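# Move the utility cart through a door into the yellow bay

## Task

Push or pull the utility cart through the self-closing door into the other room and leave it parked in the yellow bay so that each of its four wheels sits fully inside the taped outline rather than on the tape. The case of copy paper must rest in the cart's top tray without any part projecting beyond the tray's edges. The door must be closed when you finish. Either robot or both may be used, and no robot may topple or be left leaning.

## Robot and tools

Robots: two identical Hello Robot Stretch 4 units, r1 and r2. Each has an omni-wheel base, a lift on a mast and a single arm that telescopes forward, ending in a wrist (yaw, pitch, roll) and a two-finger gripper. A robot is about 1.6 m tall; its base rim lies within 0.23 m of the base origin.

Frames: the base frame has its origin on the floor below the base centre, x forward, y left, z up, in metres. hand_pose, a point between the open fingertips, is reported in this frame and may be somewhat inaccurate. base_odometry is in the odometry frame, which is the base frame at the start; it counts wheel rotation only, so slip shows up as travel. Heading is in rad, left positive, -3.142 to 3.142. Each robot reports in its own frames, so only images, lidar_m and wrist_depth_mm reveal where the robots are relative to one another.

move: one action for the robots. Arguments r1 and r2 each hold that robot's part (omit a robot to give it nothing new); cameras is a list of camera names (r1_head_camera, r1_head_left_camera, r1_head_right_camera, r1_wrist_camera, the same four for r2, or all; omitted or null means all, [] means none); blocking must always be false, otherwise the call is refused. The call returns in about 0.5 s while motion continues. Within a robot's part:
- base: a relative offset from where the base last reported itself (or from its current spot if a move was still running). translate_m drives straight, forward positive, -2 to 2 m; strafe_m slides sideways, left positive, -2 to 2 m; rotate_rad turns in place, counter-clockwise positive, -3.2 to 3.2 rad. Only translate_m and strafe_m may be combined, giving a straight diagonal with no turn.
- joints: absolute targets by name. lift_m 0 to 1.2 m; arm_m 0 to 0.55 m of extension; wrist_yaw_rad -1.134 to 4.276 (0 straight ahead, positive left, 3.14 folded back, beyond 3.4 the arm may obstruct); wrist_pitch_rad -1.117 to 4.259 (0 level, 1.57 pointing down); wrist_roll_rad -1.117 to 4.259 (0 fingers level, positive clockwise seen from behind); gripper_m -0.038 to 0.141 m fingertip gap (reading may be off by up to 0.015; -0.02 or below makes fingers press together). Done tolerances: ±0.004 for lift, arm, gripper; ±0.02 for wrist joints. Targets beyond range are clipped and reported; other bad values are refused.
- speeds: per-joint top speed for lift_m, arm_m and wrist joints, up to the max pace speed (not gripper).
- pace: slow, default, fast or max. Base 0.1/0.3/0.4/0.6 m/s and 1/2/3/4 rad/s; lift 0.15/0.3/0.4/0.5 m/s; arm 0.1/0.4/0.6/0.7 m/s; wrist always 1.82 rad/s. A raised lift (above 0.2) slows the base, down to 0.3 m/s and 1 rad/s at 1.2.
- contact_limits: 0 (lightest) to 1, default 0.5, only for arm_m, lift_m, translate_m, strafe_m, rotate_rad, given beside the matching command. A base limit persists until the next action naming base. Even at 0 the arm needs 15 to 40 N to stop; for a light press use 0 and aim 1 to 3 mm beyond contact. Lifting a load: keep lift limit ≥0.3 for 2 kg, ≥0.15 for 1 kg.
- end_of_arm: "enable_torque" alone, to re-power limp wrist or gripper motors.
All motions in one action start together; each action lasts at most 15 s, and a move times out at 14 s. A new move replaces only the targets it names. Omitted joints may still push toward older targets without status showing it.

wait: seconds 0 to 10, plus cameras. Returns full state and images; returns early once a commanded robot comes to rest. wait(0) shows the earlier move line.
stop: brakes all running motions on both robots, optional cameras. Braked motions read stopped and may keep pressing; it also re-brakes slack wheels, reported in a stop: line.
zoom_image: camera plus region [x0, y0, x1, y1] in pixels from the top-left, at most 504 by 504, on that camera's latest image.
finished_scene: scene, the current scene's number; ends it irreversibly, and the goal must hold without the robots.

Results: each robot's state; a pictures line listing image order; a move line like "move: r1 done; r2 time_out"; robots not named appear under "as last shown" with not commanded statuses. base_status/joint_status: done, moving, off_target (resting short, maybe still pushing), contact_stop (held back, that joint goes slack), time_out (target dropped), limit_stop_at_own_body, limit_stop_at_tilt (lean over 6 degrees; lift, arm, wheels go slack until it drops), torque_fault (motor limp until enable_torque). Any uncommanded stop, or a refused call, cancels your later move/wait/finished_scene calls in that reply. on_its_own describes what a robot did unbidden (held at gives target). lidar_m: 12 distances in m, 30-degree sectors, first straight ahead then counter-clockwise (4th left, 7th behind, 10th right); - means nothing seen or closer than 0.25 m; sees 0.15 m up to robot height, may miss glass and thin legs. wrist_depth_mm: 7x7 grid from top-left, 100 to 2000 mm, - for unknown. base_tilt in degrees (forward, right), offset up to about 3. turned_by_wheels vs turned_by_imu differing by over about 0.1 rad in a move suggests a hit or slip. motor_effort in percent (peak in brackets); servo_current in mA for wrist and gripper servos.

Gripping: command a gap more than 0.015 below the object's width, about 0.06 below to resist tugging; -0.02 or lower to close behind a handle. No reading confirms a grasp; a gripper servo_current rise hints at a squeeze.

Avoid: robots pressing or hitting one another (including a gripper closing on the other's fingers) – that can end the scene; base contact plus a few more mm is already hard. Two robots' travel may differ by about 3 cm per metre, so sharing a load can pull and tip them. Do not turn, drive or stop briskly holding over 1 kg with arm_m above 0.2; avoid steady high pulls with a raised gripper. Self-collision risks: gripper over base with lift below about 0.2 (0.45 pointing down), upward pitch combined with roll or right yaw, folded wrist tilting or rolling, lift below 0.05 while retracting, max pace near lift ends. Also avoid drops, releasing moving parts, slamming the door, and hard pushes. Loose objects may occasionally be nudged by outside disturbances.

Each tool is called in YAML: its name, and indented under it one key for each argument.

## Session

move:
  blocking: false

Scene clock: 0.00 s.
r1.base_odometry: x=+0.000 y=+0.000 heading=+0.000
r1.turned_by_wheels: +0.000
r1.turned_by_imu: +0.000
r1.base_tilt: forward=-1.6 right=+1.3
r1.lidar_m: 0.96 1.73 2.02 2.40 3.92 1.60 0.85 0.77 0.78 0.89 0.77 0.78
r1.base_status: not commanded
r1.joint_positions: lift_m=+0.124 arm_m=+0.000 wrist_yaw_rad=+3.194 wrist_pitch_rad=+0.002 wrist_roll_rad=+0.000 gripper_m=+0.056
r1.joint_status: not commanded
r1.measured_speeds: all 0
r1.motor_effort: lift_m=+19 arm_m=-4 wheel_0=-2 wheel_1=+1 wheel_2=+0
r1.servo_current: wrist_yaw_rad=59 wrist_pitch_rad=46 wrist_roll_rad=46 gripper_m=39
r1.hand_pose: x=-0.1216 y=+0.0722 z=+0.3019 quat_wxyz=(-0.026, -0.001, +0.000, +1.000) (m; r1's base frame)
r1.wrist_depth_mm: - 135 - - - - - / - 123 135 - - - - / - 121 191 - - - - / 110 136 194 - - - - / 137 - - - 1618 - - / 226 - 190 1098 188 1160 1118 / 224 163 750 798 768 768 759
r2.base_odometry: x=+0.000 y=+0.000 heading=+0.000
r2.turned_by_wheels: +0.000
r2.turned_by_imu: +0.000
r2.base_tilt: forward=-0.6 right=+0.1
r2.lidar_m: 1.29 1.32 1.58 2.33 2.36 2.78 1.41 1.41 2.77 2.39 2.42 1.48
r2.base_status: not commanded
r2.joint_positions: lift_m=+0.200 arm_m=+0.000 wrist_yaw_rad=+3.211 wrist_pitch_rad=+0.001 wrist_roll_rad=+0.000 gripper_m=+0.056
r2.joint_status: not commanded
r2.measured_speeds: all 0
r2.motor_effort: lift_m=+18 arm_m=-4 wheel_0=-1 wheel_1=+1 wheel_2=+1
r2.servo_current: wrist_yaw_rad=46 wrist_pitch_rad=39 wrist_roll_rad=52 gripper_m=52
r2.hand_pose: x=-0.1229 y=+0.0671 z=+0.3779 quat_wxyz=(-0.035, -0.001, +0.000, +0.999) (m; r2's base frame)
r2.wrist_depth_mm: - - 137 - - - - / - - 137 - - - - / - 109 138 - - - - / - 140 175 - - - - / 214 - - - - - - / 213 1281 196 1255 190 1336 1182 / 208 243 866 - - 854 878
pictures: r1_head_camera, r1_head_left_camera, r1_head_right_camera, r1_wrist_camera, r2_head_camera, r2_head_left_camera, r2_head_right_camera, r2_wrist_camera
Images, in order (width x height): r1_head_camera 420x560, r1_head_left_camera 420x672, r1_head_right_camera 420x672, r1_wrist_camera 616x392, r2_head_camera 420x560, r2_head_left_camera 420x672, r2_head_right_camera 420x672, r2_wrist_camera 616x392.

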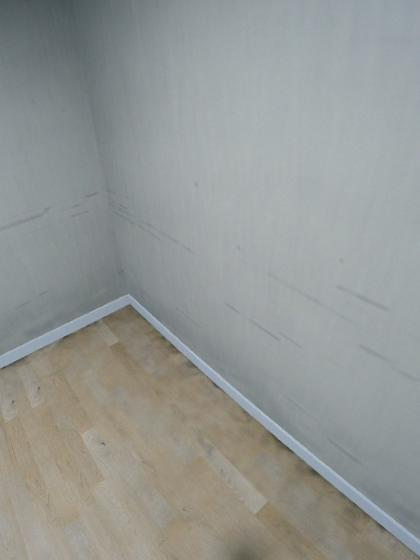

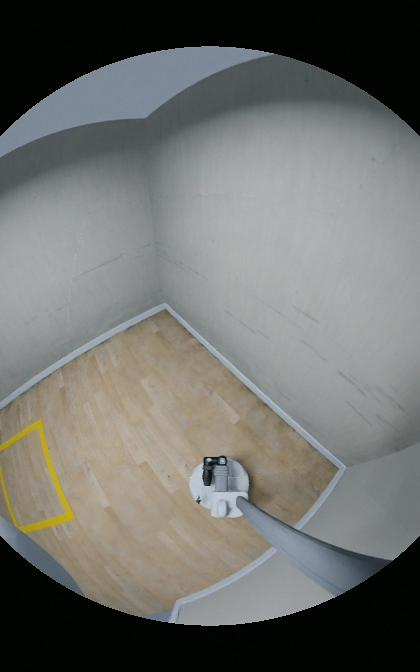

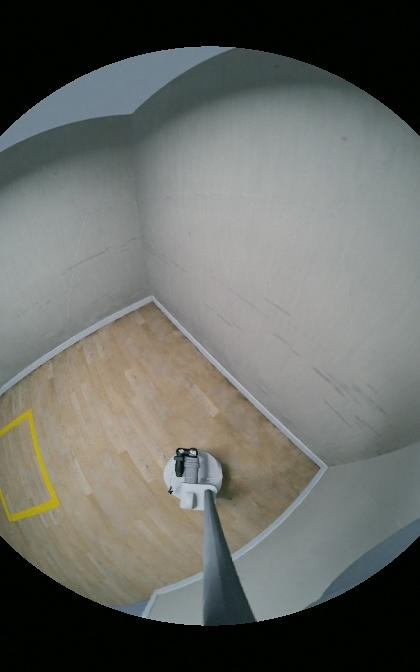

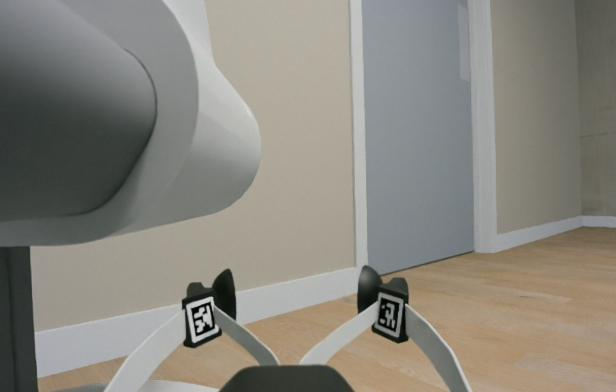

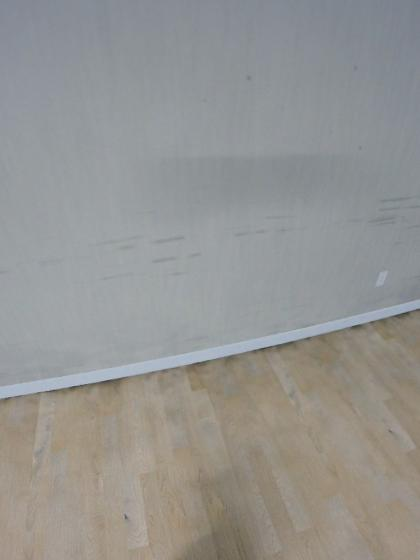

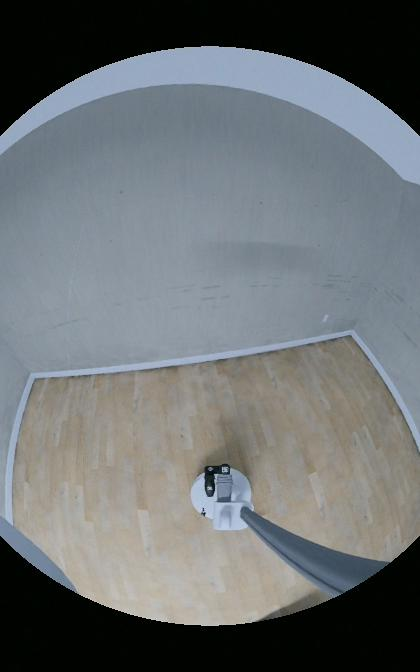

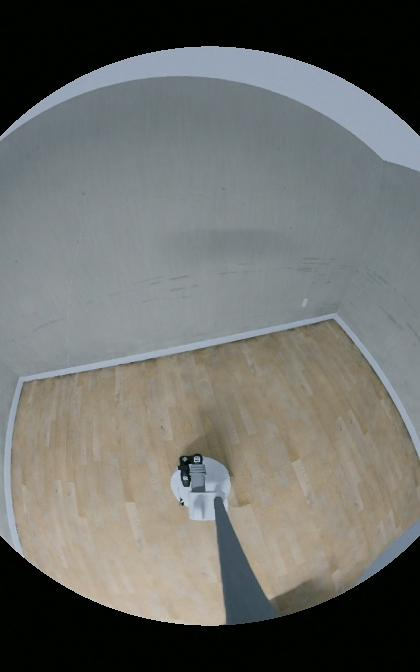

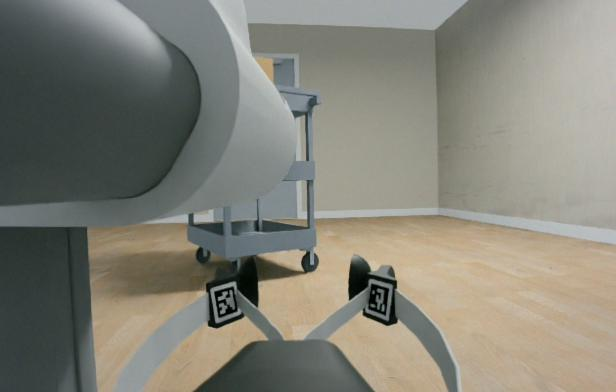

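move:
  blocking: false
  r1: {"base":{"rotate_rad":2.4}}
  r2: {"base":{"rotate_rad":3.14},"joints":{"lift_m":0.686}}
  cameras: []

wait:
  seconds: 5
  cameras: []

wait:
  seconds: 0.3

Scene clock: 4.33 s.
move: r1 moving; r2 moving
r1.base_odometry: x=+0.000 y=+0.000 heading=+0.253
r1.turned_by_wheels: +0.253
r1.turned_by_imu: +0.253
r1.base_tilt: forward=-1.6 right=+1.3
r1.lidar_m: 1.15 2.01 2.11 2.98 2.65 1.07 0.80 0.74 0.81 0.80 0.72 0.82
r1.base_status: rotate_rad moving
r1.joint_positions: lift_m=+0.124 arm_m=+0.000 wrist_yaw_rad=+3.194 wrist_pitch_rad=+0.002 wrist_roll_rad=+0.000 gripper_m=+0.056
r1.joint_status: not commanded
r1.measured_speeds: translate_m=+0.000 strafe_m=+0.000 rotate_rad=+0.974 lift_m=+0.000 arm_m=+0.000 wrist_yaw_rad=+0.000 wrist_pitch_rad=+0.000 wrist_roll_rad=+0.000
r1.motor_effort: lift_m=+19(20) arm_m=-4(4) wheel_0=-7(9) wheel_1=-6(7) wheel_2=-6(7)
r1.servo_current: wrist_yaw_rad=46(59) wrist_pitch_rad=39(52) wrist_roll_rad=33(65) gripper_m=39(46)
r1.hand_pose: x=-0.1216 y=+0.0722 z=+0.3019 quat_wxyz=(-0.026, -0.001, +0.000, +1.000) (m; r1's base frame)
r1.wrist_depth_mm: - 135 - - - - 1808 / - 123 135 - - - 1808 / - 121 192 - - - 1756 / 111 136 195 - - - 1808 / 137 - - - - - 1756 / 226 - 190 976 188 1118 1138 / 224 152 759 798 778 750 759
r2.base_odometry: x=+0.000 y=+0.000 heading=+0.252
r2.turned_by_wheels: +0.252
r2.turned_by_imu: +0.245
r2.base_tilt: forward=-0.7 right=+0.0
r2.lidar_m: 1.29 1.38 1.94 2.33 2.46 3.37 1.44 3.35 2.49 2.40 1.84 1.36
r2.base_status: rotate_rad moving
r2.joint_positions: lift_m=+0.238 arm_m=+0.000 wrist_yaw_rad=+3.211 wrist_pitch_rad=+0.001 wrist_roll_rad=+0.000 gripper_m=+0.056
r2.joint_status: lift_m moving
r2.measured_speeds: translate_m=+0.002 strafe_m=+0.000 rotate_rad=+0.977 lift_m=+0.146 arm_m=+0.000 wrist_yaw_rad=+0.000 wrist_pitch_rad=+0.000 wrist_roll_rad=+0.000
r2.motor_effort: lift_m=+23(25) arm_m=-4(4) wheel_0=-4(9) wheel_1=-10(10) wheel_2=-10(11)
r2.servo_current: wrist_yaw_rad=52(52) wrist_pitch_rad=46(46) wrist_roll_rad=52(65) gripper_m=46(52)
r2.hand_pose: x=-0.1229 y=+0.0671 z=+0.4157 quat_wxyz=(-0.035, -0.001, +0.000, +0.999) (m; r2's base frame)
r2.wrist_depth_mm: - - 137 - - - - / - - 137 1756 - - - / - 110 138 - - - - / - 140 176 - - - - / 215 - - - - - - / 213 1366 196 1430 190 1464 1281 / 210 242 1008 - - 976 946
pictures: none
No camera images: "cameras" was empty.

Scene clock: 6.33 s.
earlier move: r1 done; r2 moving
r1.base_odometry: x=+0.000 y=+0.000 heading=+2.400
r1.turned_by_wheels: +2.147
r1.turned_by_imu: +2.158
r1.base_tilt: forward=-1.6 right=+1.2
r1.lidar_m: 2.35 1.02 0.78 0.75 0.81 0.80 0.77 0.84 1.25 2.02 2.17 3.14
r1.base_status: done
r1.joint_positions: lift_m=+0.124 arm_m=+0.000 wrist_yaw_rad=+3.194 wrist_pitch_rad=+0.002 wrist_roll_rad=+0.000 gripper_m=+0.056
r1.joint_status: not commanded
r1.measured_speeds: all 0
r1.motor_effort: lift_m=+19(20) arm_m=-4(4) wheel_0=-2(10) wheel_1=-2(9) wheel_2=-1(8)
r1.servo_current: wrist_yaw_rad=52(65) wrist_pitch_rad=33(52) wrist_roll_rad=39(65) gripper_m=39(52)
r1.hand_pose: x=-0.1216 y=+0.0722 z=+0.3019 quat_wxyz=(-0.026, -0.001, +0.000, +1.000) (m; r1's base frame)
r1.wrist_depth_mm: - 135 - - - - - / - 123 135 - - - - / - 121 191 - - - - / 110 135 193 - - - - / 137 - - - - - - / 216 - 190 - 187 - - / 750 750 750 143 750 723 759
r2.base_odometry: x=+0.000 y=+0.000 heading=+3.135
r2.turned_by_wheels: +2.883
r2.turned_by_imu: +2.806
r2.base_tilt: forward=-0.7 right=+0.0
r2.lidar_m: 1.44 1.39 2.80 2.37 2.40 1.53 1.31 1.33 1.50 2.34 2.33 2.74
r2.base_status: rotate_rad moving
r2.joint_positions: lift_m=+0.684 arm_m=+0.000 wrist_yaw_rad=+3.211 wrist_pitch_rad=+0.001 wrist_roll_rad=+0.000 gripper_m=+0.056
r2.joint_status: lift_m moving
r2.measured_speeds: translate_m=+0.000 strafe_m=+0.000 rotate_rad=+0.163 lift_m=+0.040 arm_m=+0.000 wrist_yaw_rad=+0.000 wrist_pitch_rad=+0.000 wrist_roll_rad=+0.000
r2.motor_effort: lift_m=+21(26) arm_m=-4(4) wheel_0=-4(10) wheel_1=-3(10) wheel_2=-5(13)
r2.servo_current: wrist_yaw_rad=46(52) wrist_pitch_rad=46(46) wrist_roll_rad=46(65) gripper_m=52(52)
r2.hand_pose: x=-0.1228 y=+0.0671 z=+0.8616 quat_wxyz=(-0.035, -0.001, +0.000, +0.999) (m; r2's base frame)
r2.wrist_depth_mm: - - 137 - - - - / - 107 137 - - - - / - 113 139 234 - - - / - 140 164 - - - - / 215 - - - - - - / 213 - 190 - 189 - - / 211 122 - - - - -
wait: 2.00 of 5 s (r1 has come to rest)
pictures: none
No camera images: "cameras" was empty.

Scene clock: 6.63 s.
earlier move: r2 moving
r1.base_odometry: x=+0.000 y=+0.000 heading=+2.400
r1.turned_by_wheels: +0.000
r1.turned_by_imu: +0.000
r1.base_tilt: forward=-1.6 right=+1.3
r1.lidar_m: 2.38 1.02 0.77 0.74 0.81 0.79 0.75 0.82 1.24 2.02 2.15 3.17
r1.base_status: done
r1.joint_positions: lift_m=+0.124 arm_m=+0.000 wrist_yaw_rad=+3.194 wrist_pitch_rad=+0.002 wrist_roll_rad=+0.000 gripper_m=+0.056
r1.joint_status: not commanded
r1.measured_speeds: all 0
r1.motor_effort: lift_m=+20(20) arm_m=-4(4) wheel_0=-2(10) wheel_1=-2(9) wheel_2=-1(8)
r1.servo_current: wrist_yaw_rad=52(65) wrist_pitch_rad=33(52) wrist_roll_rad=33(65) gripper_m=46(52)
r1.hand_pose: x=-0.1216 y=+0.0722 z=+0.3019 quat_wxyz=(-0.026, -0.001, +0.000, +1.000) (m; r1's base frame)
r1.wrist_depth_mm: - 135 - - - - - / - 123 135 - - - - / - 121 191 - - - - / 111 135 194 - - - - / 137 - - - - - - / 216 - 190 - 187 - - / 741 759 750 143 732 723 750
r2.base_odometry: x=+0.000 y=+0.000 heading=+3.139
r2.turned_by_wheels: +0.004
r2.turned_by_imu: +0.004
r2.base_tilt: forward=-0.6 right=+0.0
r2.lidar_m: 1.42 1.39 2.78 2.39 2.42 1.55 1.32 1.31 1.54 2.34 2.34 2.76
r2.base_status: rotate_rad moving
r2.joint_positions: lift_m=+0.686 arm_m=+0.000 wrist_yaw_rad=+3.211 wrist_pitch_rad=+0.001 wrist_roll_rad=+0.000 gripper_m=+0.056
r2.joint_status: lift_m moving
r2.measured_speeds: all 0
r2.motor_effort: lift_m=+21(26) arm_m=-4(4) wheel_0=-5(10) wheel_1=-3(10) wheel_2=-6(13)
r2.servo_current: wrist_yaw_rad=52(52) wrist_pitch_rad=46(46) wrist_roll_rad=39(65) gripper_m=46(52)
r2.hand_pose: x=-0.1228 y=+0.0671 z=+0.8636 quat_wxyz=(-0.035, -0.001, +0.000, +0.999) (m; r2's base frame)
r2.wrist_depth_mm: - - 137 - - - - / - 107 137 - - - - / - 113 138 233 - - - / - 140 164 - - - - / 216 - - - - - - / 213 - 189 - 188 - - / 211 123 - - - - -
wait: 0.30 s; no rest
pictures: r1_head_camera, r1_head_left_camera, r1_head_right_camera, r1_wrist_camera, r2_head_camera, r2_head_left_camera, r2_head_right_camera, r2_wrist_camera
Images, in order (width x height): r1_head_camera 420x560, r1_head_left_camera 420x672, r1_head_right_camera 420x672, r1_wrist_camera 616x392, r2_head_camera 420x560, r2_head_left_camera 420x672, r2_head_right_camera 420x672, r2_wrist_camera 616x392.

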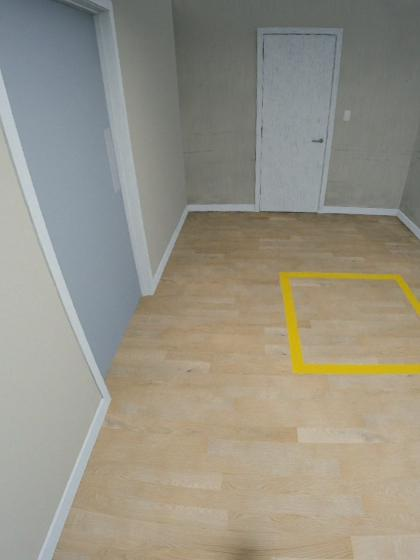

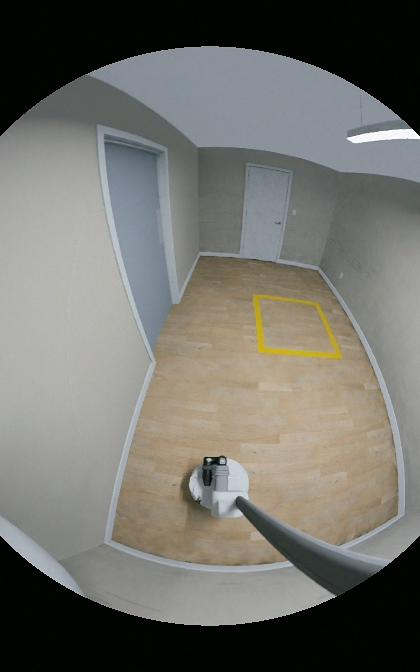

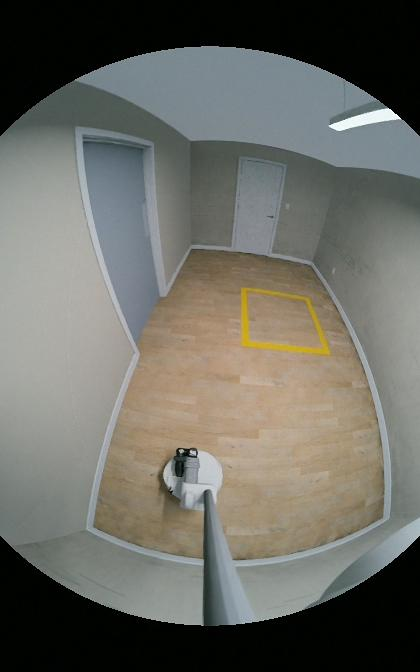

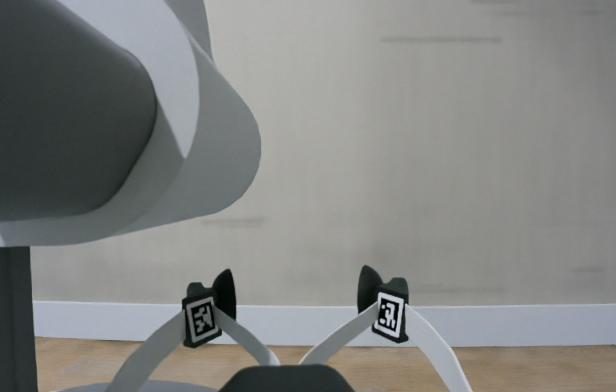

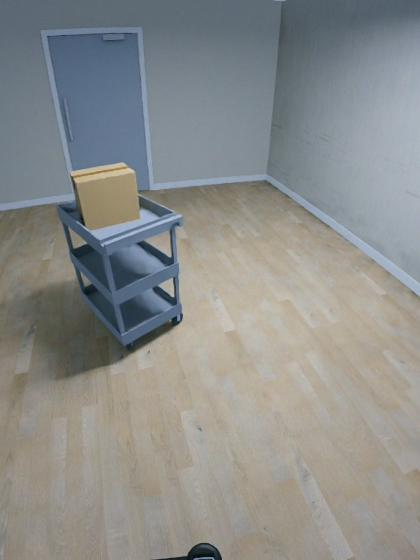

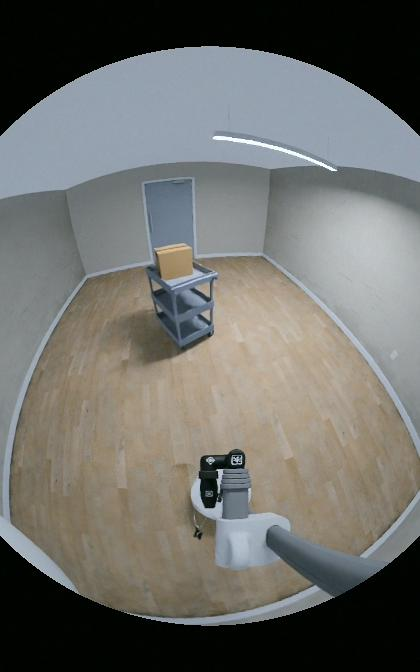

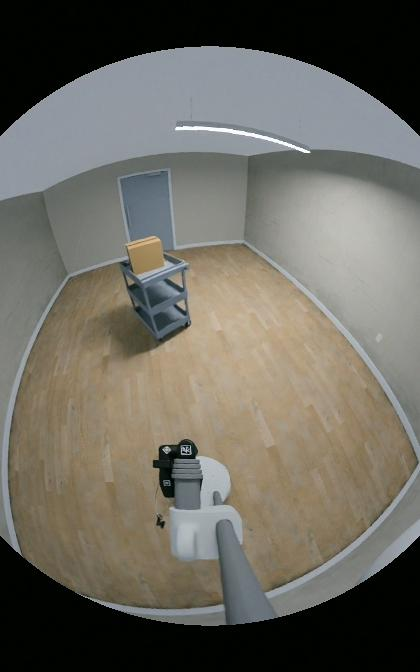

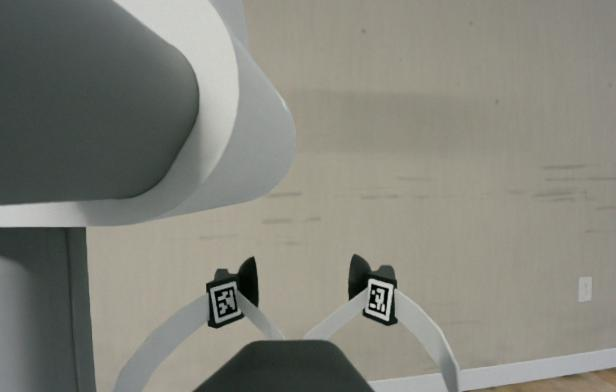

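move:
  blocking: false
  r1: {"base":{"translate_m":1.83,"strafe_m":-0.15},"pace":"max"}
  r2: {"base":{"translate_m":0.9,"strafe_m":-0.1},"joints":{"wrist_yaw_rad":0.198,"wrist_roll_rad":1.57,"gripper_m":0.075},"pace":"max"}
  cameras: []

zoom_image:
  camera: "r2_head_camera"
  region: [30, 130, 210, 370]

wait:
  seconds: 5
  cameras: []

wait:
  seconds: 3
  cameras: ["r1_head_camera","r2_head_camera"]

move:
  blocking: false
  r1: {"base":{"rotate_rad":1.48}}
  r2: {"base":{"rotate_rad":0.65}}
  cameras: []

wait:
  seconds: 2
  cameras: []

wait:
  seconds: 1
  cameras: ["r1_head_camera","r2_head_camera"]

Scene clock: 34.77 s.
earlier move: r2 done
move: r1 moving; r2 moving
r1.base_odometry: x=-0.043 y=+0.046 heading=+2.400
r1.turned_by_wheels: +0.000
r1.turned_by_imu: +0.000
r1.base_tilt: forward=-1.6 right=+1.3
r1.lidar_m: 2.33 1.03 0.76 0.76 0.82 0.87 0.83 0.91 1.35 2.03 2.16 3.10
r1.base_status: translate_m moving; strafe_m moving
r1.joint_positions: lift_m=+0.124 arm_m=+0.000 wrist_yaw_rad=+3.194 wrist_pitch_rad=+0.002 wrist_roll_rad=+0.000 gripper_m=+0.056
r1.joint_status: not commanded
r1.measured_speeds: translate_m=+0.245 strafe_m=-0.019 rotate_rad=+0.003 lift_m=+0.000 arm_m=+0.000 wrist_yaw_rad=+0.000 wrist_pitch_rad=+0.000 wrist_roll_rad=+0.000
r1.motor_effort: lift_m=+19(20) arm_m=-4(4) wheel_0=+8(11) wheel_1=+7(8) wheel_2=-13(13)
r1.servo_current: wrist_yaw_rad=72(72) wrist_pitch_rad=39(46) wrist_roll_rad=39(52) gripper_m=46(46)
r1.hand_pose: x=-0.1216 y=+0.0722 z=+0.3019 quat_wxyz=(-0.026, -0.001, +0.000, +1.000) (m; r1's base frame)
r1.wrist_depth_mm: - 133 133 - - - - / - 111 133 - - - - / - 115 136 - - - - / - 134 187 - - - - / 206 - - - - - - / 213 - 191 - 187 - - / 220 759 750 788 788 778 750
r2.base_odometry: x=-0.048 y=+0.005 heading=+3.139
r2.turned_by_wheels: +0.000
r2.turned_by_imu: +0.001
r2.base_tilt: forward=-0.7 right=+0.1
r2.lidar_m: 1.38 1.36 2.82 2.39 2.42 1.59 1.35 1.35 1.58 2.32 2.33 2.70
r2.base_status: translate_m moving; strafe_m moving
r2.joint_positions: lift_m=+0.686 arm_m=+0.000 wrist_yaw_rad=+2.561 wrist_pitch_rad=+0.001 wrist_roll_rad=+0.686 gripper_m=+0.071
r2.joint_status: wrist_yaw_rad moving; wrist_roll_rad moving; gripper_m moving; the others done
r2.measured_speeds: translate_m=+0.184 strafe_m=-0.023 rotate_rad=-0.001 lift_m=+0.000 arm_m=+0.000 wrist_yaw_rad=-1.728 wrist_pitch_rad=+0.000 wrist_roll_rad=+1.820
r2.motor_effort: lift_m=+21(21) arm_m=-4(4) wheel_0=+10(12) wheel_1=+7(8) wheel_2=-15(15)
r2.servo_current: wrist_yaw_rad=98(137) wrist_pitch_rad=46(46) wrist_roll_rad=85(98) gripper_m=59(85)
r2.hand_pose: x=-0.0224 y=+0.2312 z=+0.8636 quat_wxyz=(+0.270, +0.096, +0.322, +0.902) (m; r2's base frame)
r2.wrist_depth_mm: - - - - - - - / - - - - - - - / - - - - - - - / - - - - - - - / - - - - - - 1576 / - - 188 - 191 1618 1336 / - - - - 1618 1281 1118
pictures: none
No camera images: "cameras" was empty.

Scaled by 2.100 from the camera's 420x560 image, which has a finer 1200x1600 frame.

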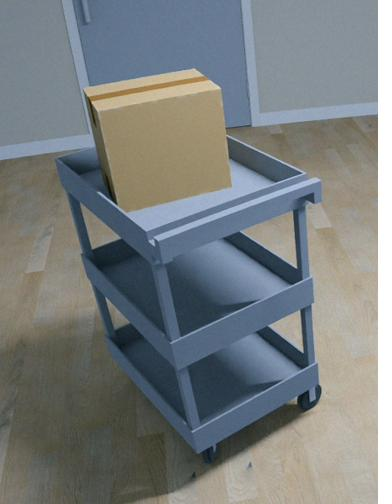

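Scene clock: 37.73 s.
earlier move: r1 moving; r2 done
r1.base_odometry: x=-1.143 y=+1.233 heading=+2.400
r1.turned_by_wheels: +0.000
r1.turned_by_imu: +0.000
r1.base_tilt: forward=-1.6 right=+1.2
r1.lidar_m: 2.23 1.03 0.86 0.84 0.90 1.19 2.43 2.62 2.06 2.01 2.16 2.31
r1.base_status: translate_m moving; strafe_m moving
r1.joint_positions: lift_m=+0.124 arm_m=+0.000 wrist_yaw_rad=+3.194 wrist_pitch_rad=+0.002 wrist_roll_rad=+0.000 gripper_m=+0.056
r1.joint_status: not commanded
r1.measured_speeds: translate_m=+0.400 strafe_m=-0.033 rotate_rad=-0.002 lift_m=+0.000 arm_m=+0.000 wrist_yaw_rad=+0.000 wrist_pitch_rad=+0.000 wrist_roll_rad=+0.000
r1.motor_effort: lift_m=+20(20) arm_m=-4(4) wheel_0=+2(13) wheel_1=+1(9) wheel_2=+3(16)
r1.servo_current: wrist_yaw_rad=52(78) wrist_pitch_rad=46(52) wrist_roll_rad=39(72) gripper_m=33(52)
r1.hand_pose: x=-0.1216 y=+0.0722 z=+0.3019 quat_wxyz=(-0.026, -0.001, +0.000, +1.000) (m; r1's base frame)
r1.wrist_depth_mm: - 135 - - - - - / - 123 146 - - - - / - 121 191 - - - - / 110 135 206 - - - - / 216 - - - - 1863 - / 1025 1205 193 1182 187 1138 1008 / 750 750 750 788 778 768 759
r2.base_odometry: x=-0.900 y=+0.102 heading=+3.139
r2.turned_by_wheels: +0.000
r2.turned_by_imu: +0.001
r2.base_tilt: forward=-0.7 right=+0.0
r2.lidar_m: 0.72 0.63 0.66 2.71 2.71 2.50 2.15 2.16 2.35 1.99 2.03 2.37
r2.base_status: done
r2.joint_positions: lift_m=+0.686 arm_m=+0.000 wrist_yaw_rad=+0.201 wrist_pitch_rad=+0.001 wrist_roll_rad=+1.568 gripper_m=+0.075
r2.joint_status: all done
r2.measured_speeds: all 0
r2.motor_effort: lift_m=+19(21) arm_m=-4(4) wheel_0=+2(13) wheel_1=+3(9) wheel_2=-2(16)
r2.servo_current: wrist_yaw_rad=52(137) wrist_pitch_rad=39(46) wrist_roll_rad=59(104) gripper_m=46(85)
r2.hand_pose: x=+0.4710 y=-0.0281 z=+0.8638 quat_wxyz=(+0.705, +0.703, +0.071, +0.071) (m; r2's base frame)
r2.wrist_depth_mm: - - - - - 1708 1160 / - - - - - 1756 1182 / - - - - - 1756 1205 / - - - - - 1808 1182 / - - - - - 1756 1182 / - - 190 - 192 1618 1205 / - - - - - - 549
wait: 2.97 of 5 s (r2 has come to rest)
pictures: none
No camera images: "cameras" was empty.

Scene clock: 38.90 s.
earlier move: r1 done
r1.base_odometry: x=-1.248 y=+1.347 heading=+2.400
r1.turned_by_wheels: +0.000
r1.turned_by_imu: +0.000
r1.base_tilt: forward=-1.6 right=+1.3
r1.lidar_m: 2.07 1.04 0.79 0.82 0.87 1.21 2.58 2.69 2.08 2.02 2.13 2.12
r1.base_status: done
r1.joint_positions: lift_m=+0.124 arm_m=+0.000 wrist_yaw_rad=+3.194 wrist_pitch_rad=+0.002 wrist_roll_rad=+0.000 gripper_m=+0.056
r1.joint_status: not commanded
r1.measured_speeds: all 0
r1.motor_effort: lift_m=+19(20) arm_m=-4(4) wheel_0=+0(13) wheel_1=+0(9) wheel_2=+1(16)
r1.servo_current: wrist_yaw_rad=59(78) wrist_pitch_rad=39(52) wrist_roll_rad=46(72) gripper_m=46(52)
r1.hand_pose: x=-0.1216 y=+0.0722 z=+0.3019 quat_wxyz=(-0.026, -0.001, +0.000, +1.000) (m; r1's base frame)
r1.wrist_depth_mm: - 135 - - - - - / - 123 146 - - - - / - 121 191 - - - - / 111 135 206 - - - - / 216 - - - - 1863 - / 991 1182 193 1182 187 1182 991 / 759 759 750 798 778 759 759
r2.base_odometry: x=-0.900 y=+0.102 heading=+3.139
r2.turned_by_wheels: +0.000
r2.turned_by_imu: +0.000
r2.base_tilt: forward=-0.7 right=+0.1
r2.lidar_m: 0.72 0.65 0.66 2.70 2.70 2.53 2.13 2.15 2.35 2.00 2.00 2.35
r2.base_status: done
r2.joint_positions: lift_m=+0.686 arm_m=+0.000 wrist_yaw_rad=+0.201 wrist_pitch_rad=+0.001 wrist_roll_rad=+1.568 gripper_m=+0.075
r2.joint_status: all done
r2.measured_speeds: all 0
r2.motor_effort: lift_m=+19(21) arm_m=-4(4) wheel_0=+1(13) wheel_1=+3(9) wheel_2=-2(16)
r2.servo_current: wrist_yaw_rad=52(137) wrist_pitch_rad=33(46) wrist_roll_rad=39(104) gripper_m=59(85)
r2.hand_pose: x=+0.4710 y=-0.0281 z=+0.8638 quat_wxyz=(+0.705, +0.703, +0.071, +0.071) (m; r2's base frame)
r2.wrist_depth_mm: - - - - - 1661 1182 / - - - - - 1661 1205 / - - - - - 1708 1229 / - - - - - 1756 1229 / - - - - - 1756 1205 / - - 190 - 191 1661 1205 / - - - - - - 549
wait: 1.17 of 3 s (r1 has come to rest)
pictures: r1_head_camera, r2_head_camera
Images, in order (width x height): r1_head_camera 420x560, r2_head_camera 420x560.

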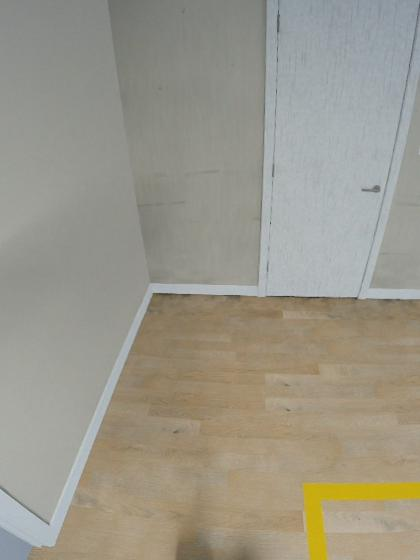

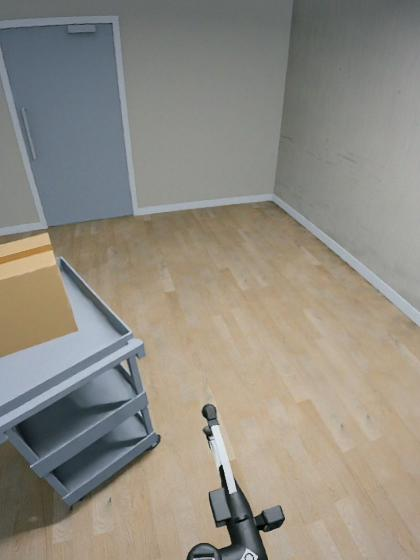

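Scene clock: 39.40 s.
move: r1 moving; r2 moving
r1.base_odometry: x=-1.248 y=+1.347 heading=+2.652
r1.turned_by_wheels: +0.252
r1.turned_by_imu: +0.253
r1.base_tilt: forward=-1.6 right=+1.3
r1.lidar_m: 1.39 0.87 0.80 0.84 1.04 1.79 2.61 2.27 2.03 2.03 2.34 2.10
r1.base_status: rotate_rad moving
r1.joint_positions: lift_m=+0.124 arm_m=+0.000 wrist_yaw_rad=+3.194 wrist_pitch_rad=+0.002 wrist_roll_rad=+0.000 gripper_m=+0.056
r1.joint_status: not commanded
r1.measured_speeds: translate_m=-0.001 strafe_m=+0.000 rotate_rad=+0.970 lift_m=+0.000 arm_m=+0.000 wrist_yaw_rad=+0.000 wrist_pitch_rad=+0.000 wrist_roll_rad=+0.000
r1.motor_effort: lift_m=+19(20) arm_m=-4(4) wheel_0=-8(8) wheel_1=-9(9) wheel_2=-7(7)
r1.servo_current: wrist_yaw_rad=59(59) wrist_pitch_rad=39(52) wrist_roll_rad=46(65) gripper_m=33(46)
r1.hand_pose: x=-0.1216 y=+0.0722 z=+0.3019 quat_wxyz=(-0.026, -0.001, +0.000, +1.000) (m; r1's base frame)
r1.wrist_depth_mm: - 135 - - - - - / - 124 146 - - - - / - 121 192 - - - - / 110 136 206 - - - - / 216 - - - - - 1756 / 1008 1205 191 1160 187 1138 1098 / 759 750 759 809 788 759 759
r2.base_odometry: x=-0.900 y=+0.102 heading=-2.892
r2.turned_by_wheels: +0.252
r2.turned_by_imu: +0.245
r2.base_tilt: forward=-0.7 right=+0.0
r2.lidar_m: 0.67 0.64 2.85 2.69 2.82 2.24 2.15 2.25 2.12 1.99 2.09 2.87
r2.base_status: rotate_rad moving
r2.joint_positions: lift_m=+0.686 arm_m=+0.000 wrist_yaw_rad=+0.201 wrist_pitch_rad=+0.001 wrist_roll_rad=+1.568 gripper_m=+0.075
r2.joint_status: not commanded
r2.measured_speeds: translate_m=-0.001 strafe_m=-0.003 rotate_rad=+0.971 lift_m=+0.000 arm_m=+0.000 wrist_yaw_rad=+0.000 wrist_pitch_rad=+0.000 wrist_roll_rad=+0.000
r2.motor_effort: lift_m=+19(19) arm_m=-4(4) wheel_0=-9(9) wheel_1=-10(10) wheel_2=-10(11)
r2.servo_current: wrist_yaw_rad=52(52) wrist_pitch_rad=33(46) wrist_roll_rad=46(52) gripper_m=52(59)
r2.hand_pose: x=+0.4710 y=-0.0282 z=+0.8638 quat_wxyz=(+0.705, +0.703, +0.071, +0.071) (m; r2's base frame)
r2.wrist_depth_mm: - - - - - 1661 1182 / - - - - - 1756 1182 / - - - - - 1756 1205 / - - - - - 1756 1205 / - - - 549 544 559 539 / - - 191 530 190 - 521 / - - 707 - - - 504
pictures: none
No camera images: "cameras" was empty.

Scene clock: 40.33 s.
earlier move: r1 moving; r2 done
r1.base_odometry: x=-1.248 y=+1.347 heading=-2.484
r1.turned_by_wheels: +1.147
r1.turned_by_imu: +1.154
r1.base_tilt: forward=-1.6 right=+1.3
r1.lidar_m: 0.81 0.87 1.06 2.20 2.65 2.15 2.00 2.07 2.28 2.10 1.25 0.79
r1.base_status: rotate_rad moving
r1.joint_positions: lift_m=+0.124 arm_m=+0.000 wrist_yaw_rad=+3.194 wrist_pitch_rad=+0.002 wrist_roll_rad=+0.000 gripper_m=+0.056
r1.joint_status: not commanded
r1.measured_speeds: translate_m=+0.000 strafe_m=-0.001 rotate_rad=+0.607 lift_m=+0.000 arm_m=+0.000 wrist_yaw_rad=+0.000 wrist_pitch_rad=+0.000 wrist_roll_rad=+0.000
r1.motor_effort: lift_m=+20(20) arm_m=-4(4) wheel_0=-4(9) wheel_1=-1(9) wheel_2=+0(8)
r1.servo_current: wrist_yaw_rad=46(59) wrist_pitch_rad=46(52) wrist_roll_rad=39(65) gripper_m=39(46)
r1.hand_pose: x=-0.1216 y=+0.0722 z=+0.3019 quat_wxyz=(-0.026, -0.001, +0.000, +1.000) (m; r1's base frame)
r1.wrist_depth_mm: - 135 - - - - - / - 124 146 - - - - / - 121 191 - - - - / 110 136 206 - - - - / 216 - - - - - - / 1008 1205 193 1205 188 1160 1118 / 750 750 759 798 778 759 750
r2.base_odometry: x=-0.900 y=+0.102 heading=-2.495
r2.turned_by_wheels: +0.397
r2.turned_by_imu: +0.387
r2.base_tilt: forward=-0.6 right=+0.1
r2.lidar_m: 0.64 2.98 2.69 2.71 2.35 2.17 2.19 2.21 2.01 2.06 2.58 0.71
r2.base_status: done
r2.joint_positions: lift_m=+0.686 arm_m=+0.000 wrist_yaw_rad=+0.201 wrist_pitch_rad=+0.001 wrist_roll_rad=+1.568 gripper_m=+0.075
r2.joint_status: not commanded
r2.measured_speeds: all 0
r2.motor_effort: lift_m=+19(19) arm_m=-4(4) wheel_0=-2(9) wheel_1=-5(10) wheel_2=-2(11)
r2.servo_current: wrist_yaw_rad=46(65) wrist_pitch_rad=46(46) wrist_roll_rad=52(59) gripper_m=52(59)
r2.hand_pose: x=+0.4710 y=-0.0282 z=+0.8638 quat_wxyz=(+0.705, +0.703, +0.071, +0.071) (m; r2's base frame)
r2.wrist_depth_mm: - - - 436 - 768 439 / - - 647 449 1042 - 445 / - - 668 654 - - 462 / - - 723 477 - - 473 / - - - 488 - - 484 / - - 190 488 190 504 500 / - - - - - 1756 1205
wait: 0.93 of 2 s (r2 has come to rest)
pictures: none
No camera images: "cameras" was empty.

Scene clock: 40.90 s.
earlier move: r1 done
r1.base_odometry: x=-1.248 y=+1.347 heading=-2.404
r1.turned_by_wheels: +0.080
r1.turned_by_imu: +0.081
r1.base_tilt: forward=-1.6 right=+1.3
r1.lidar_m: 0.82 0.89 1.10 2.57 2.69 2.13 1.99 2.12 2.22 2.11 1.12 0.80
r1.base_status: done
r1.joint_positions: lift_m=+0.124 arm_m=+0.000 wrist_yaw_rad=+3.194 wrist_pitch_rad=+0.002 wrist_roll_rad=+0.000 gripper_m=+0.056
r1.joint_status: not commanded
r1.measured_speeds: all 0
r1.motor_effort: lift_m=+19(20) arm_m=-4(4) wheel_0=-3(9) wheel_1=-1(9) wheel_2=+0(8)
r1.servo_current: wrist_yaw_rad=46(59) wrist_pitch_rad=46(52) wrist_roll_rad=59(65) gripper_m=39(46)
r1.hand_pose: x=-0.1216 y=+0.0722 z=+0.3019 quat_wxyz=(-0.026, -0.001, +0.000, +1.000) (m; r1's base frame)
r1.wrist_depth_mm: - 135 - - - - - / - 123 146 - - - - / - 121 191 - - - - / 110 135 207 - - - - / 216 - - - - - - / 1008 1229 192 1182 187 1138 1138 / 741 750 750 788 778 715 750
r2.base_odometry: x=-0.900 y=+0.102 heading=-2.495
r2.turned_by_wheels: +0.000
r2.turned_by_imu: +0.000
r2.base_tilt: forward=-0.7 right=+0.1
r2.lidar_m: 0.64 2.96 2.70 2.73 2.37 2.15 2.20 2.21 2.00 2.05 2.60 0.69
r2.base_status: done
r2.joint_positions: lift_m=+0.686 arm_m=+0.000 wrist_yaw_rad=+0.201 wrist_pitch_rad=+0.001 wrist_roll_rad=+1.568 gripper_m=+0.075
r2.joint_status: not commanded
r2.measured_speeds: all 0
r2.motor_effort: lift_m=+19(19) arm_m=-4(4) wheel_0=-2(9) wheel_1=-5(10) wheel_2=-2(11)
r2.servo_current: wrist_yaw_rad=39(65) wrist_pitch_rad=39(52) wrist_roll_rad=52(59) gripper_m=52(59)
r2.hand_pose: x=+0.4710 y=-0.0282 z=+0.8638 quat_wxyz=(+0.705, +0.703, +0.071, +0.071) (m; r2's base frame)
r2.wrist_depth_mm: - - - 439 - 768 436 / - - 647 449 1042 - 449 / - - 676 661 - - 462 / - - 715 477 - - 477 / - - - 492 - - 484 / - - 190 492 190 504 500 / - - - - - 1808 1182
wait: 0.57 of 1 s (r1 has come to rest)
pictures: r1_head_camera, r2_head_camera
Images, in order (width x height): r1_head_camera 420x560, r2_head_camera 420x560.

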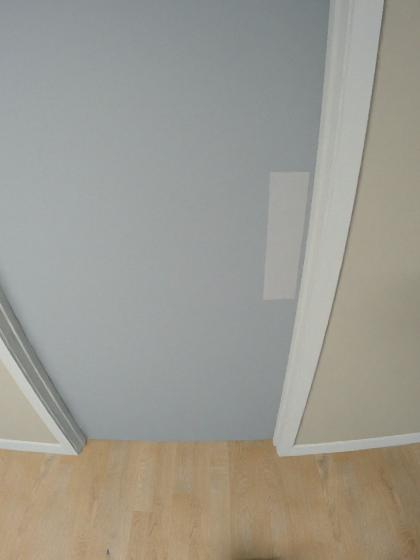

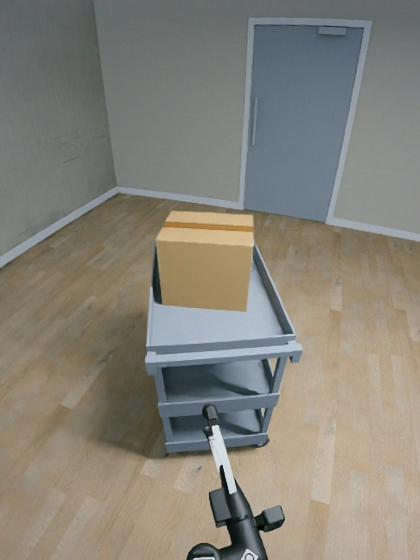

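move:
  blocking: false
  r1: {"base":{"translate_m":0.5,"strafe_m":0.1}}
  r2: {"joints":{"arm_m":0.17},"base":{"translate_m":0.04},"pace":"slow","contact_limits":{"translate_m":0.1,"arm_m":0.1}}
  cameras: []

wait:
  seconds: 5
  cameras: []

wait:
  seconds: 1
  cameras: ["r2_head_camera","r2_wrist_camera","r1_head_camera"]

move:
  blocking: false
  r1: {"base":{"translate_m":0.85},"pace":"slow","contact_limits":{"translate_m":0.8}}
  cameras: []

Scene clock: 54.40 s.
move: r1 moving; r2 moving
r1.base_odometry: x=-1.267 y=+1.321 heading=-2.404
r1.turned_by_wheels: +0.000
r1.turned_by_imu: +0.000
r1.base_tilt: forward=-1.6 right=+1.3
r1.lidar_m: 0.80 0.84 1.04 2.59 2.68 2.12 2.04 2.16 2.20 2.11 1.09 0.77
r1.base_status: translate_m moving; strafe_m moving
r1.joint_positions: lift_m=+0.124 arm_m=+0.000 wrist_yaw_rad=+3.194 wrist_pitch_rad=+0.002 wrist_roll_rad=+0.000 gripper_m=+0.056
r1.joint_status: not commanded
r1.measured_speeds: translate_m=+0.122 strafe_m=+0.024 rotate_rad=-0.003 lift_m=+0.000 arm_m=+0.000 wrist_yaw_rad=+0.000 wrist_pitch_rad=+0.000 wrist_roll_rad=+0.000
r1.motor_effort: lift_m=+20(20) arm_m=-4(4) wheel_0=+6(7) wheel_1=+7(8) wheel_2=-9(9)
r1.servo_current: wrist_yaw_rad=39(59) wrist_pitch_rad=39(52) wrist_roll_rad=46(59) gripper_m=46(46)
r1.hand_pose: x=-0.1216 y=+0.0722 z=+0.3019 quat_wxyz=(-0.026, -0.001, +0.000, +1.000) (m; r1's base frame)
r1.wrist_depth_mm: - 135 - - - - - / - 121 135 - - - - / - 123 177 - - - - / 111 135 213 - - - - / 216 - - - - - - / 991 1205 193 1205 187 1138 1098 / 750 750 759 798 778 715 768
r2.base_odometry: x=-0.910 y=+0.095 heading=-2.495
r2.turned_by_wheels: +0.000
r2.turned_by_imu: +0.001
r2.base_tilt: forward=-0.7 right=+0.0
r2.lidar_m: 0.63 2.97 2.69 2.73 2.35 2.15 2.20 2.21 2.01 2.04 2.58 0.69
r2.base_status: translate_m moving
r2.joint_positions: lift_m=+0.686 arm_m=+0.012 wrist_yaw_rad=+0.201 wrist_pitch_rad=+0.001 wrist_roll_rad=+1.568 gripper_m=+0.075
r2.joint_status: arm_m moving
r2.measured_speeds: translate_m=+0.049 strafe_m=+0.000 rotate_rad=+0.001 lift_m=+0.000 arm_m=+0.049 wrist_yaw_rad=+0.000 wrist_pitch_rad=+0.000 wrist_roll_rad=+0.000
r2.motor_effort: lift_m=+19(19) arm_m=+7(12) wheel_0=+6(8) wheel_1=+7(8) wheel_2=-10(10)
r2.servo_current: wrist_yaw_rad=46(52) wrist_pitch_rad=39(46) wrist_roll_rad=52(59) gripper_m=52(52)
r2.contact_limits: arm_m 0.1; translate_m 0.1
r2.hand_pose: x=+0.4834 y=-0.0282 z=+0.8638 quat_wxyz=(+0.705, +0.703, +0.071, +0.071) (m; r2's base frame)
r2.wrist_depth_mm: - - - 418 - 820 - / - - 627 427 1008 - - / - - 661 439 1042 - 439 / - - 691 676 1042 - 449 / - - - 466 960 - 466 / - - 189 469 189 504 473 / - - - - - 1756 1205
pictures: none
No camera images: "cameras" was empty.

Scene clock: 56.90 s.
earlier move: r1 moving; r2 done
r1.base_odometry: x=-1.551 y=+0.936 heading=-2.404
r1.turned_by_wheels: +0.000
r1.turned_by_imu: +0.001
r1.base_tilt: forward=-1.6 right=+1.3
r1.lidar_m: 0.34 0.36 0.50 1.05 2.61 2.63 2.51 2.61 2.32 1.21 0.43 0.38
r1.base_status: translate_m moving; strafe_m moving
r1.joint_positions: lift_m=+0.124 arm_m=+0.000 wrist_yaw_rad=+3.194 wrist_pitch_rad=+0.002 wrist_roll_rad=+0.000 gripper_m=+0.056
r1.joint_status: not commanded
r1.measured_speeds: all 0
r1.motor_effort: lift_m=+20(20) arm_m=-4(4) wheel_0=+3(7) wheel_1=+1(10) wheel_2=-1(10)
r1.servo_current: wrist_yaw_rad=39(65) wrist_pitch_rad=46(52) wrist_roll_rad=65(65) gripper_m=33(46)
r1.hand_pose: x=-0.1216 y=+0.0722 z=+0.3019 quat_wxyz=(-0.026, -0.001, +0.000, +1.000) (m; r1's base frame)
r1.wrist_depth_mm: - 135 - - - - - / - 123 146 - - - - / - 121 191 - - - - / 110 135 206 - - - - / 216 - - - - - - / 1008 1205 194 1229 187 1138 1098 / 225 759 750 143 778 759 768
r2.base_odometry: x=-0.931 y=+0.078 heading=-2.494
r2.turned_by_wheels: +0.000
r2.turned_by_imu: +0.001
r2.base_tilt: forward=-0.7 right=+0.0
r2.lidar_m: 0.61 2.94 2.66 2.73 2.36 2.20 2.21 2.21 2.02 2.08 2.58 0.66
r2.base_status: done
r2.joint_positions: lift_m=+0.686 arm_m=+0.170 wrist_yaw_rad=+0.201 wrist_pitch_rad=+0.001 wrist_roll_rad=+1.568 gripper_m=+0.075
r2.joint_status: all done
r2.measured_speeds: all 0
r2.motor_effort: lift_m=+19(19) arm_m=+8(14) wheel_0=+3(9) wheel_1=+5(8) wheel_2=-4(10)
r2.servo_current: wrist_yaw_rad=39(59) wrist_pitch_rad=39(46) wrist_roll_rad=52(59) gripper_m=52(59)
r2.contact_limits: arm_m 0.1; translate_m 0.1
r2.hand_pose: x=+0.6407 y=-0.0282 z=+0.8638 quat_wxyz=(+0.705, +0.703, +0.071, +0.071) (m; r2's base frame)
r2.wrist_depth_mm: - - - 187 242 723 - / - - 442 190 247 831 - / - - 466 196 254 842 - / - - 500 202 260 854 - / - - 521 268 265 - - / - - 190 209 191 1661 496 / - - - - - 1756 1205
wait: 2.50 of 5 s (r2 has come to rest)
pictures: none
No camera images: "cameras" was empty.

Scene clock: 57.07 s.
earlier move: r1 done
r1.base_odometry: x=-1.551 y=+0.936 heading=-2.404
r1.turned_by_wheels: +0.000
r1.turned_by_imu: +0.000
r1.base_tilt: forward=-1.6 right=+1.2
r1.lidar_m: 0.33 0.36 0.48 1.05 2.58 2.62 2.51 2.65 2.32 1.20 0.43 0.37
r1.base_status: done
r1.joint_positions: lift_m=+0.124 arm_m=+0.000 wrist_yaw_rad=+3.194 wrist_pitch_rad=+0.002 wrist_roll_rad=+0.000 gripper_m=+0.056
r1.joint_status: not commanded
r1.measured_speeds: all 0
r1.motor_effort: lift_m=+19(20) arm_m=-4(4) wheel_0=+4(7) wheel_1=+0(10) wheel_2=+0(10)
r1.servo_current: wrist_yaw_rad=46(65) wrist_pitch_rad=46(52) wrist_roll_rad=59(65) gripper_m=39(46)
r1.hand_pose: x=-0.1216 y=+0.0722 z=+0.3019 quat_wxyz=(-0.026, -0.001, +0.000, +1.000) (m; r1's base frame)
r1.wrist_depth_mm: - 135 - - - - - / - 124 146 - - - - / - 121 191 - - - - / 111 136 208 - - - - / 216 - - - - - - / 1008 1182 194 1182 187 1118 1098 / 225 750 759 143 788 759 759
r2.base_odometry: x=-0.931 y=+0.078 heading=-2.494
r2.turned_by_wheels: +0.000
r2.turned_by_imu: +0.000
r2.base_tilt: forward=-0.7 right=+0.0
r2.lidar_m: 0.61 2.96 2.65 2.75 2.37 2.19 2.24 2.23 2.04 2.07 2.61 0.65
r2.base_status: done
r2.joint_positions: lift_m=+0.686 arm_m=+0.170 wrist_yaw_rad=+0.201 wrist_pitch_rad=+0.001 wrist_roll_rad=+1.568 gripper_m=+0.075
r2.joint_status: all done
r2.measured_speeds: all 0
r2.motor_effort: lift_m=+19(20) arm_m=+8(14) wheel_0=+3(9) wheel_1=+5(8) wheel_2=-5(10)
r2.servo_current: wrist_yaw_rad=46(59) wrist_pitch_rad=46(46) wrist_roll_rad=52(59) gripper_m=52(59)
r2.contact_limits: arm_m 0.1; translate_m 0.1
r2.hand_pose: x=+0.6407 y=-0.0282 z=+0.8638 quat_wxyz=(+0.705, +0.703, +0.071, +0.071) (m; r2's base frame)
r2.wrist_depth_mm: - - - 187 241 732 - / - - 445 191 247 831 - / - - 462 197 254 842 - / - - 496 202 260 854 - / - - 517 268 265 - - / - - 190 211 191 1618 504 / - - - - - 1756 1229
wait: 0.17 of 1 s (r1 has come to rest)
pictures: r1_head_camera, r2_head_camera, r2_wrist_camera
Images, in order (width x height): r1_head_camera 420x560, r2_head_camera 420x560, r2_wrist_camera 616x392.

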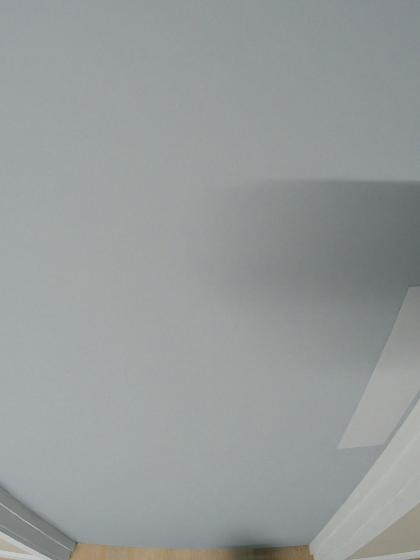

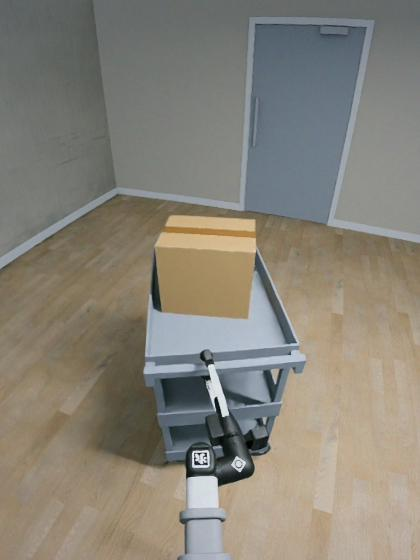

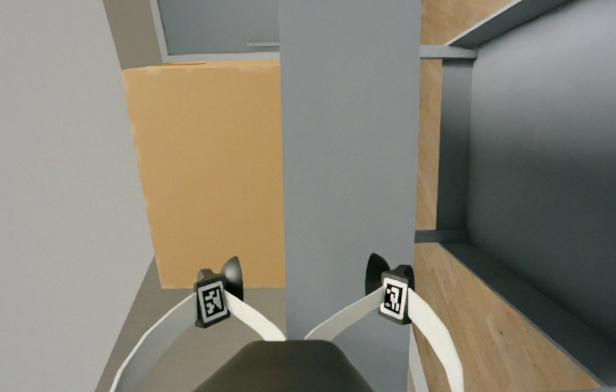

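Scene clock: 57.57 s.
move: r1 moving
r1.base_odometry: x=-1.560 y=+0.928 heading=-2.403
r1.turned_by_wheels: +0.000
r1.turned_by_imu: +0.000
r1.base_tilt: forward=-1.6 right=+1.3
r1.lidar_m: 0.33 0.35 0.49 1.02 2.59 2.65 2.50 2.64 2.26 1.20 0.42 0.35
r1.base_status: translate_m moving
r1.joint_positions: lift_m=+0.124 arm_m=+0.000 wrist_yaw_rad=+3.194 wrist_pitch_rad=+0.002 wrist_roll_rad=+0.000 gripper_m=+0.056
r1.joint_status: not commanded
r1.measured_speeds: translate_m=+0.048 strafe_m=+0.000 rotate_rad=-0.001 lift_m=+0.000 arm_m=+0.000 wrist_yaw_rad=+0.000 wrist_pitch_rad=+0.000 wrist_roll_rad=+0.000
r1.motor_effort: lift_m=+19(20) arm_m=-4(4) wheel_0=+5(6) wheel_1=+3(5) wheel_2=-6(7)
r1.servo_current: wrist_yaw_rad=65(65) wrist_pitch_rad=39(46) wrist_roll_rad=33(59) gripper_m=39(46)
r1.contact_limits: translate_m 0.8
r1.hand_pose: x=-0.1216 y=+0.0722 z=+0.3019 quat_wxyz=(-0.026, -0.001, +0.000, +1.000) (m; r1's base frame)
r1.wrist_depth_mm: - 135 - - - - - / - 123 146 - - - - / - 121 191 - - - - / 111 136 206 - - - - / 217 - - - - - - / 991 1205 194 1182 187 1138 1098 / 224 750 750 153 788 750 759
r2: as last shown
r2.lidar_m: 0.61 2.95 2.69 2.72 2.42 2.20 2.20 2.22 2.02 2.06 2.60 0.64
r2.motor_effort: lift_m=+19(20) arm_m=+8(8) wheel_0=+3(3) wheel_1=+5(6) wheel_2=-5(5)
r2.servo_current: wrist_yaw_rad=46(52) wrist_pitch_rad=39(46) wrist_roll_rad=46(59) gripper_m=59(59)
r2.contact_limits: arm_m 0.1; translate_m 0.1
r2.wrist_depth_mm: - - - 187 241 732 - / - - 445 191 248 831 - / - - 462 196 253 842 - / - - 492 202 260 866 - / - - 521 268 266 - - / - - 189 211 191 1618 500 / - - - - - 1661 1182
pictures: none
No camera images: "cameras" was empty.


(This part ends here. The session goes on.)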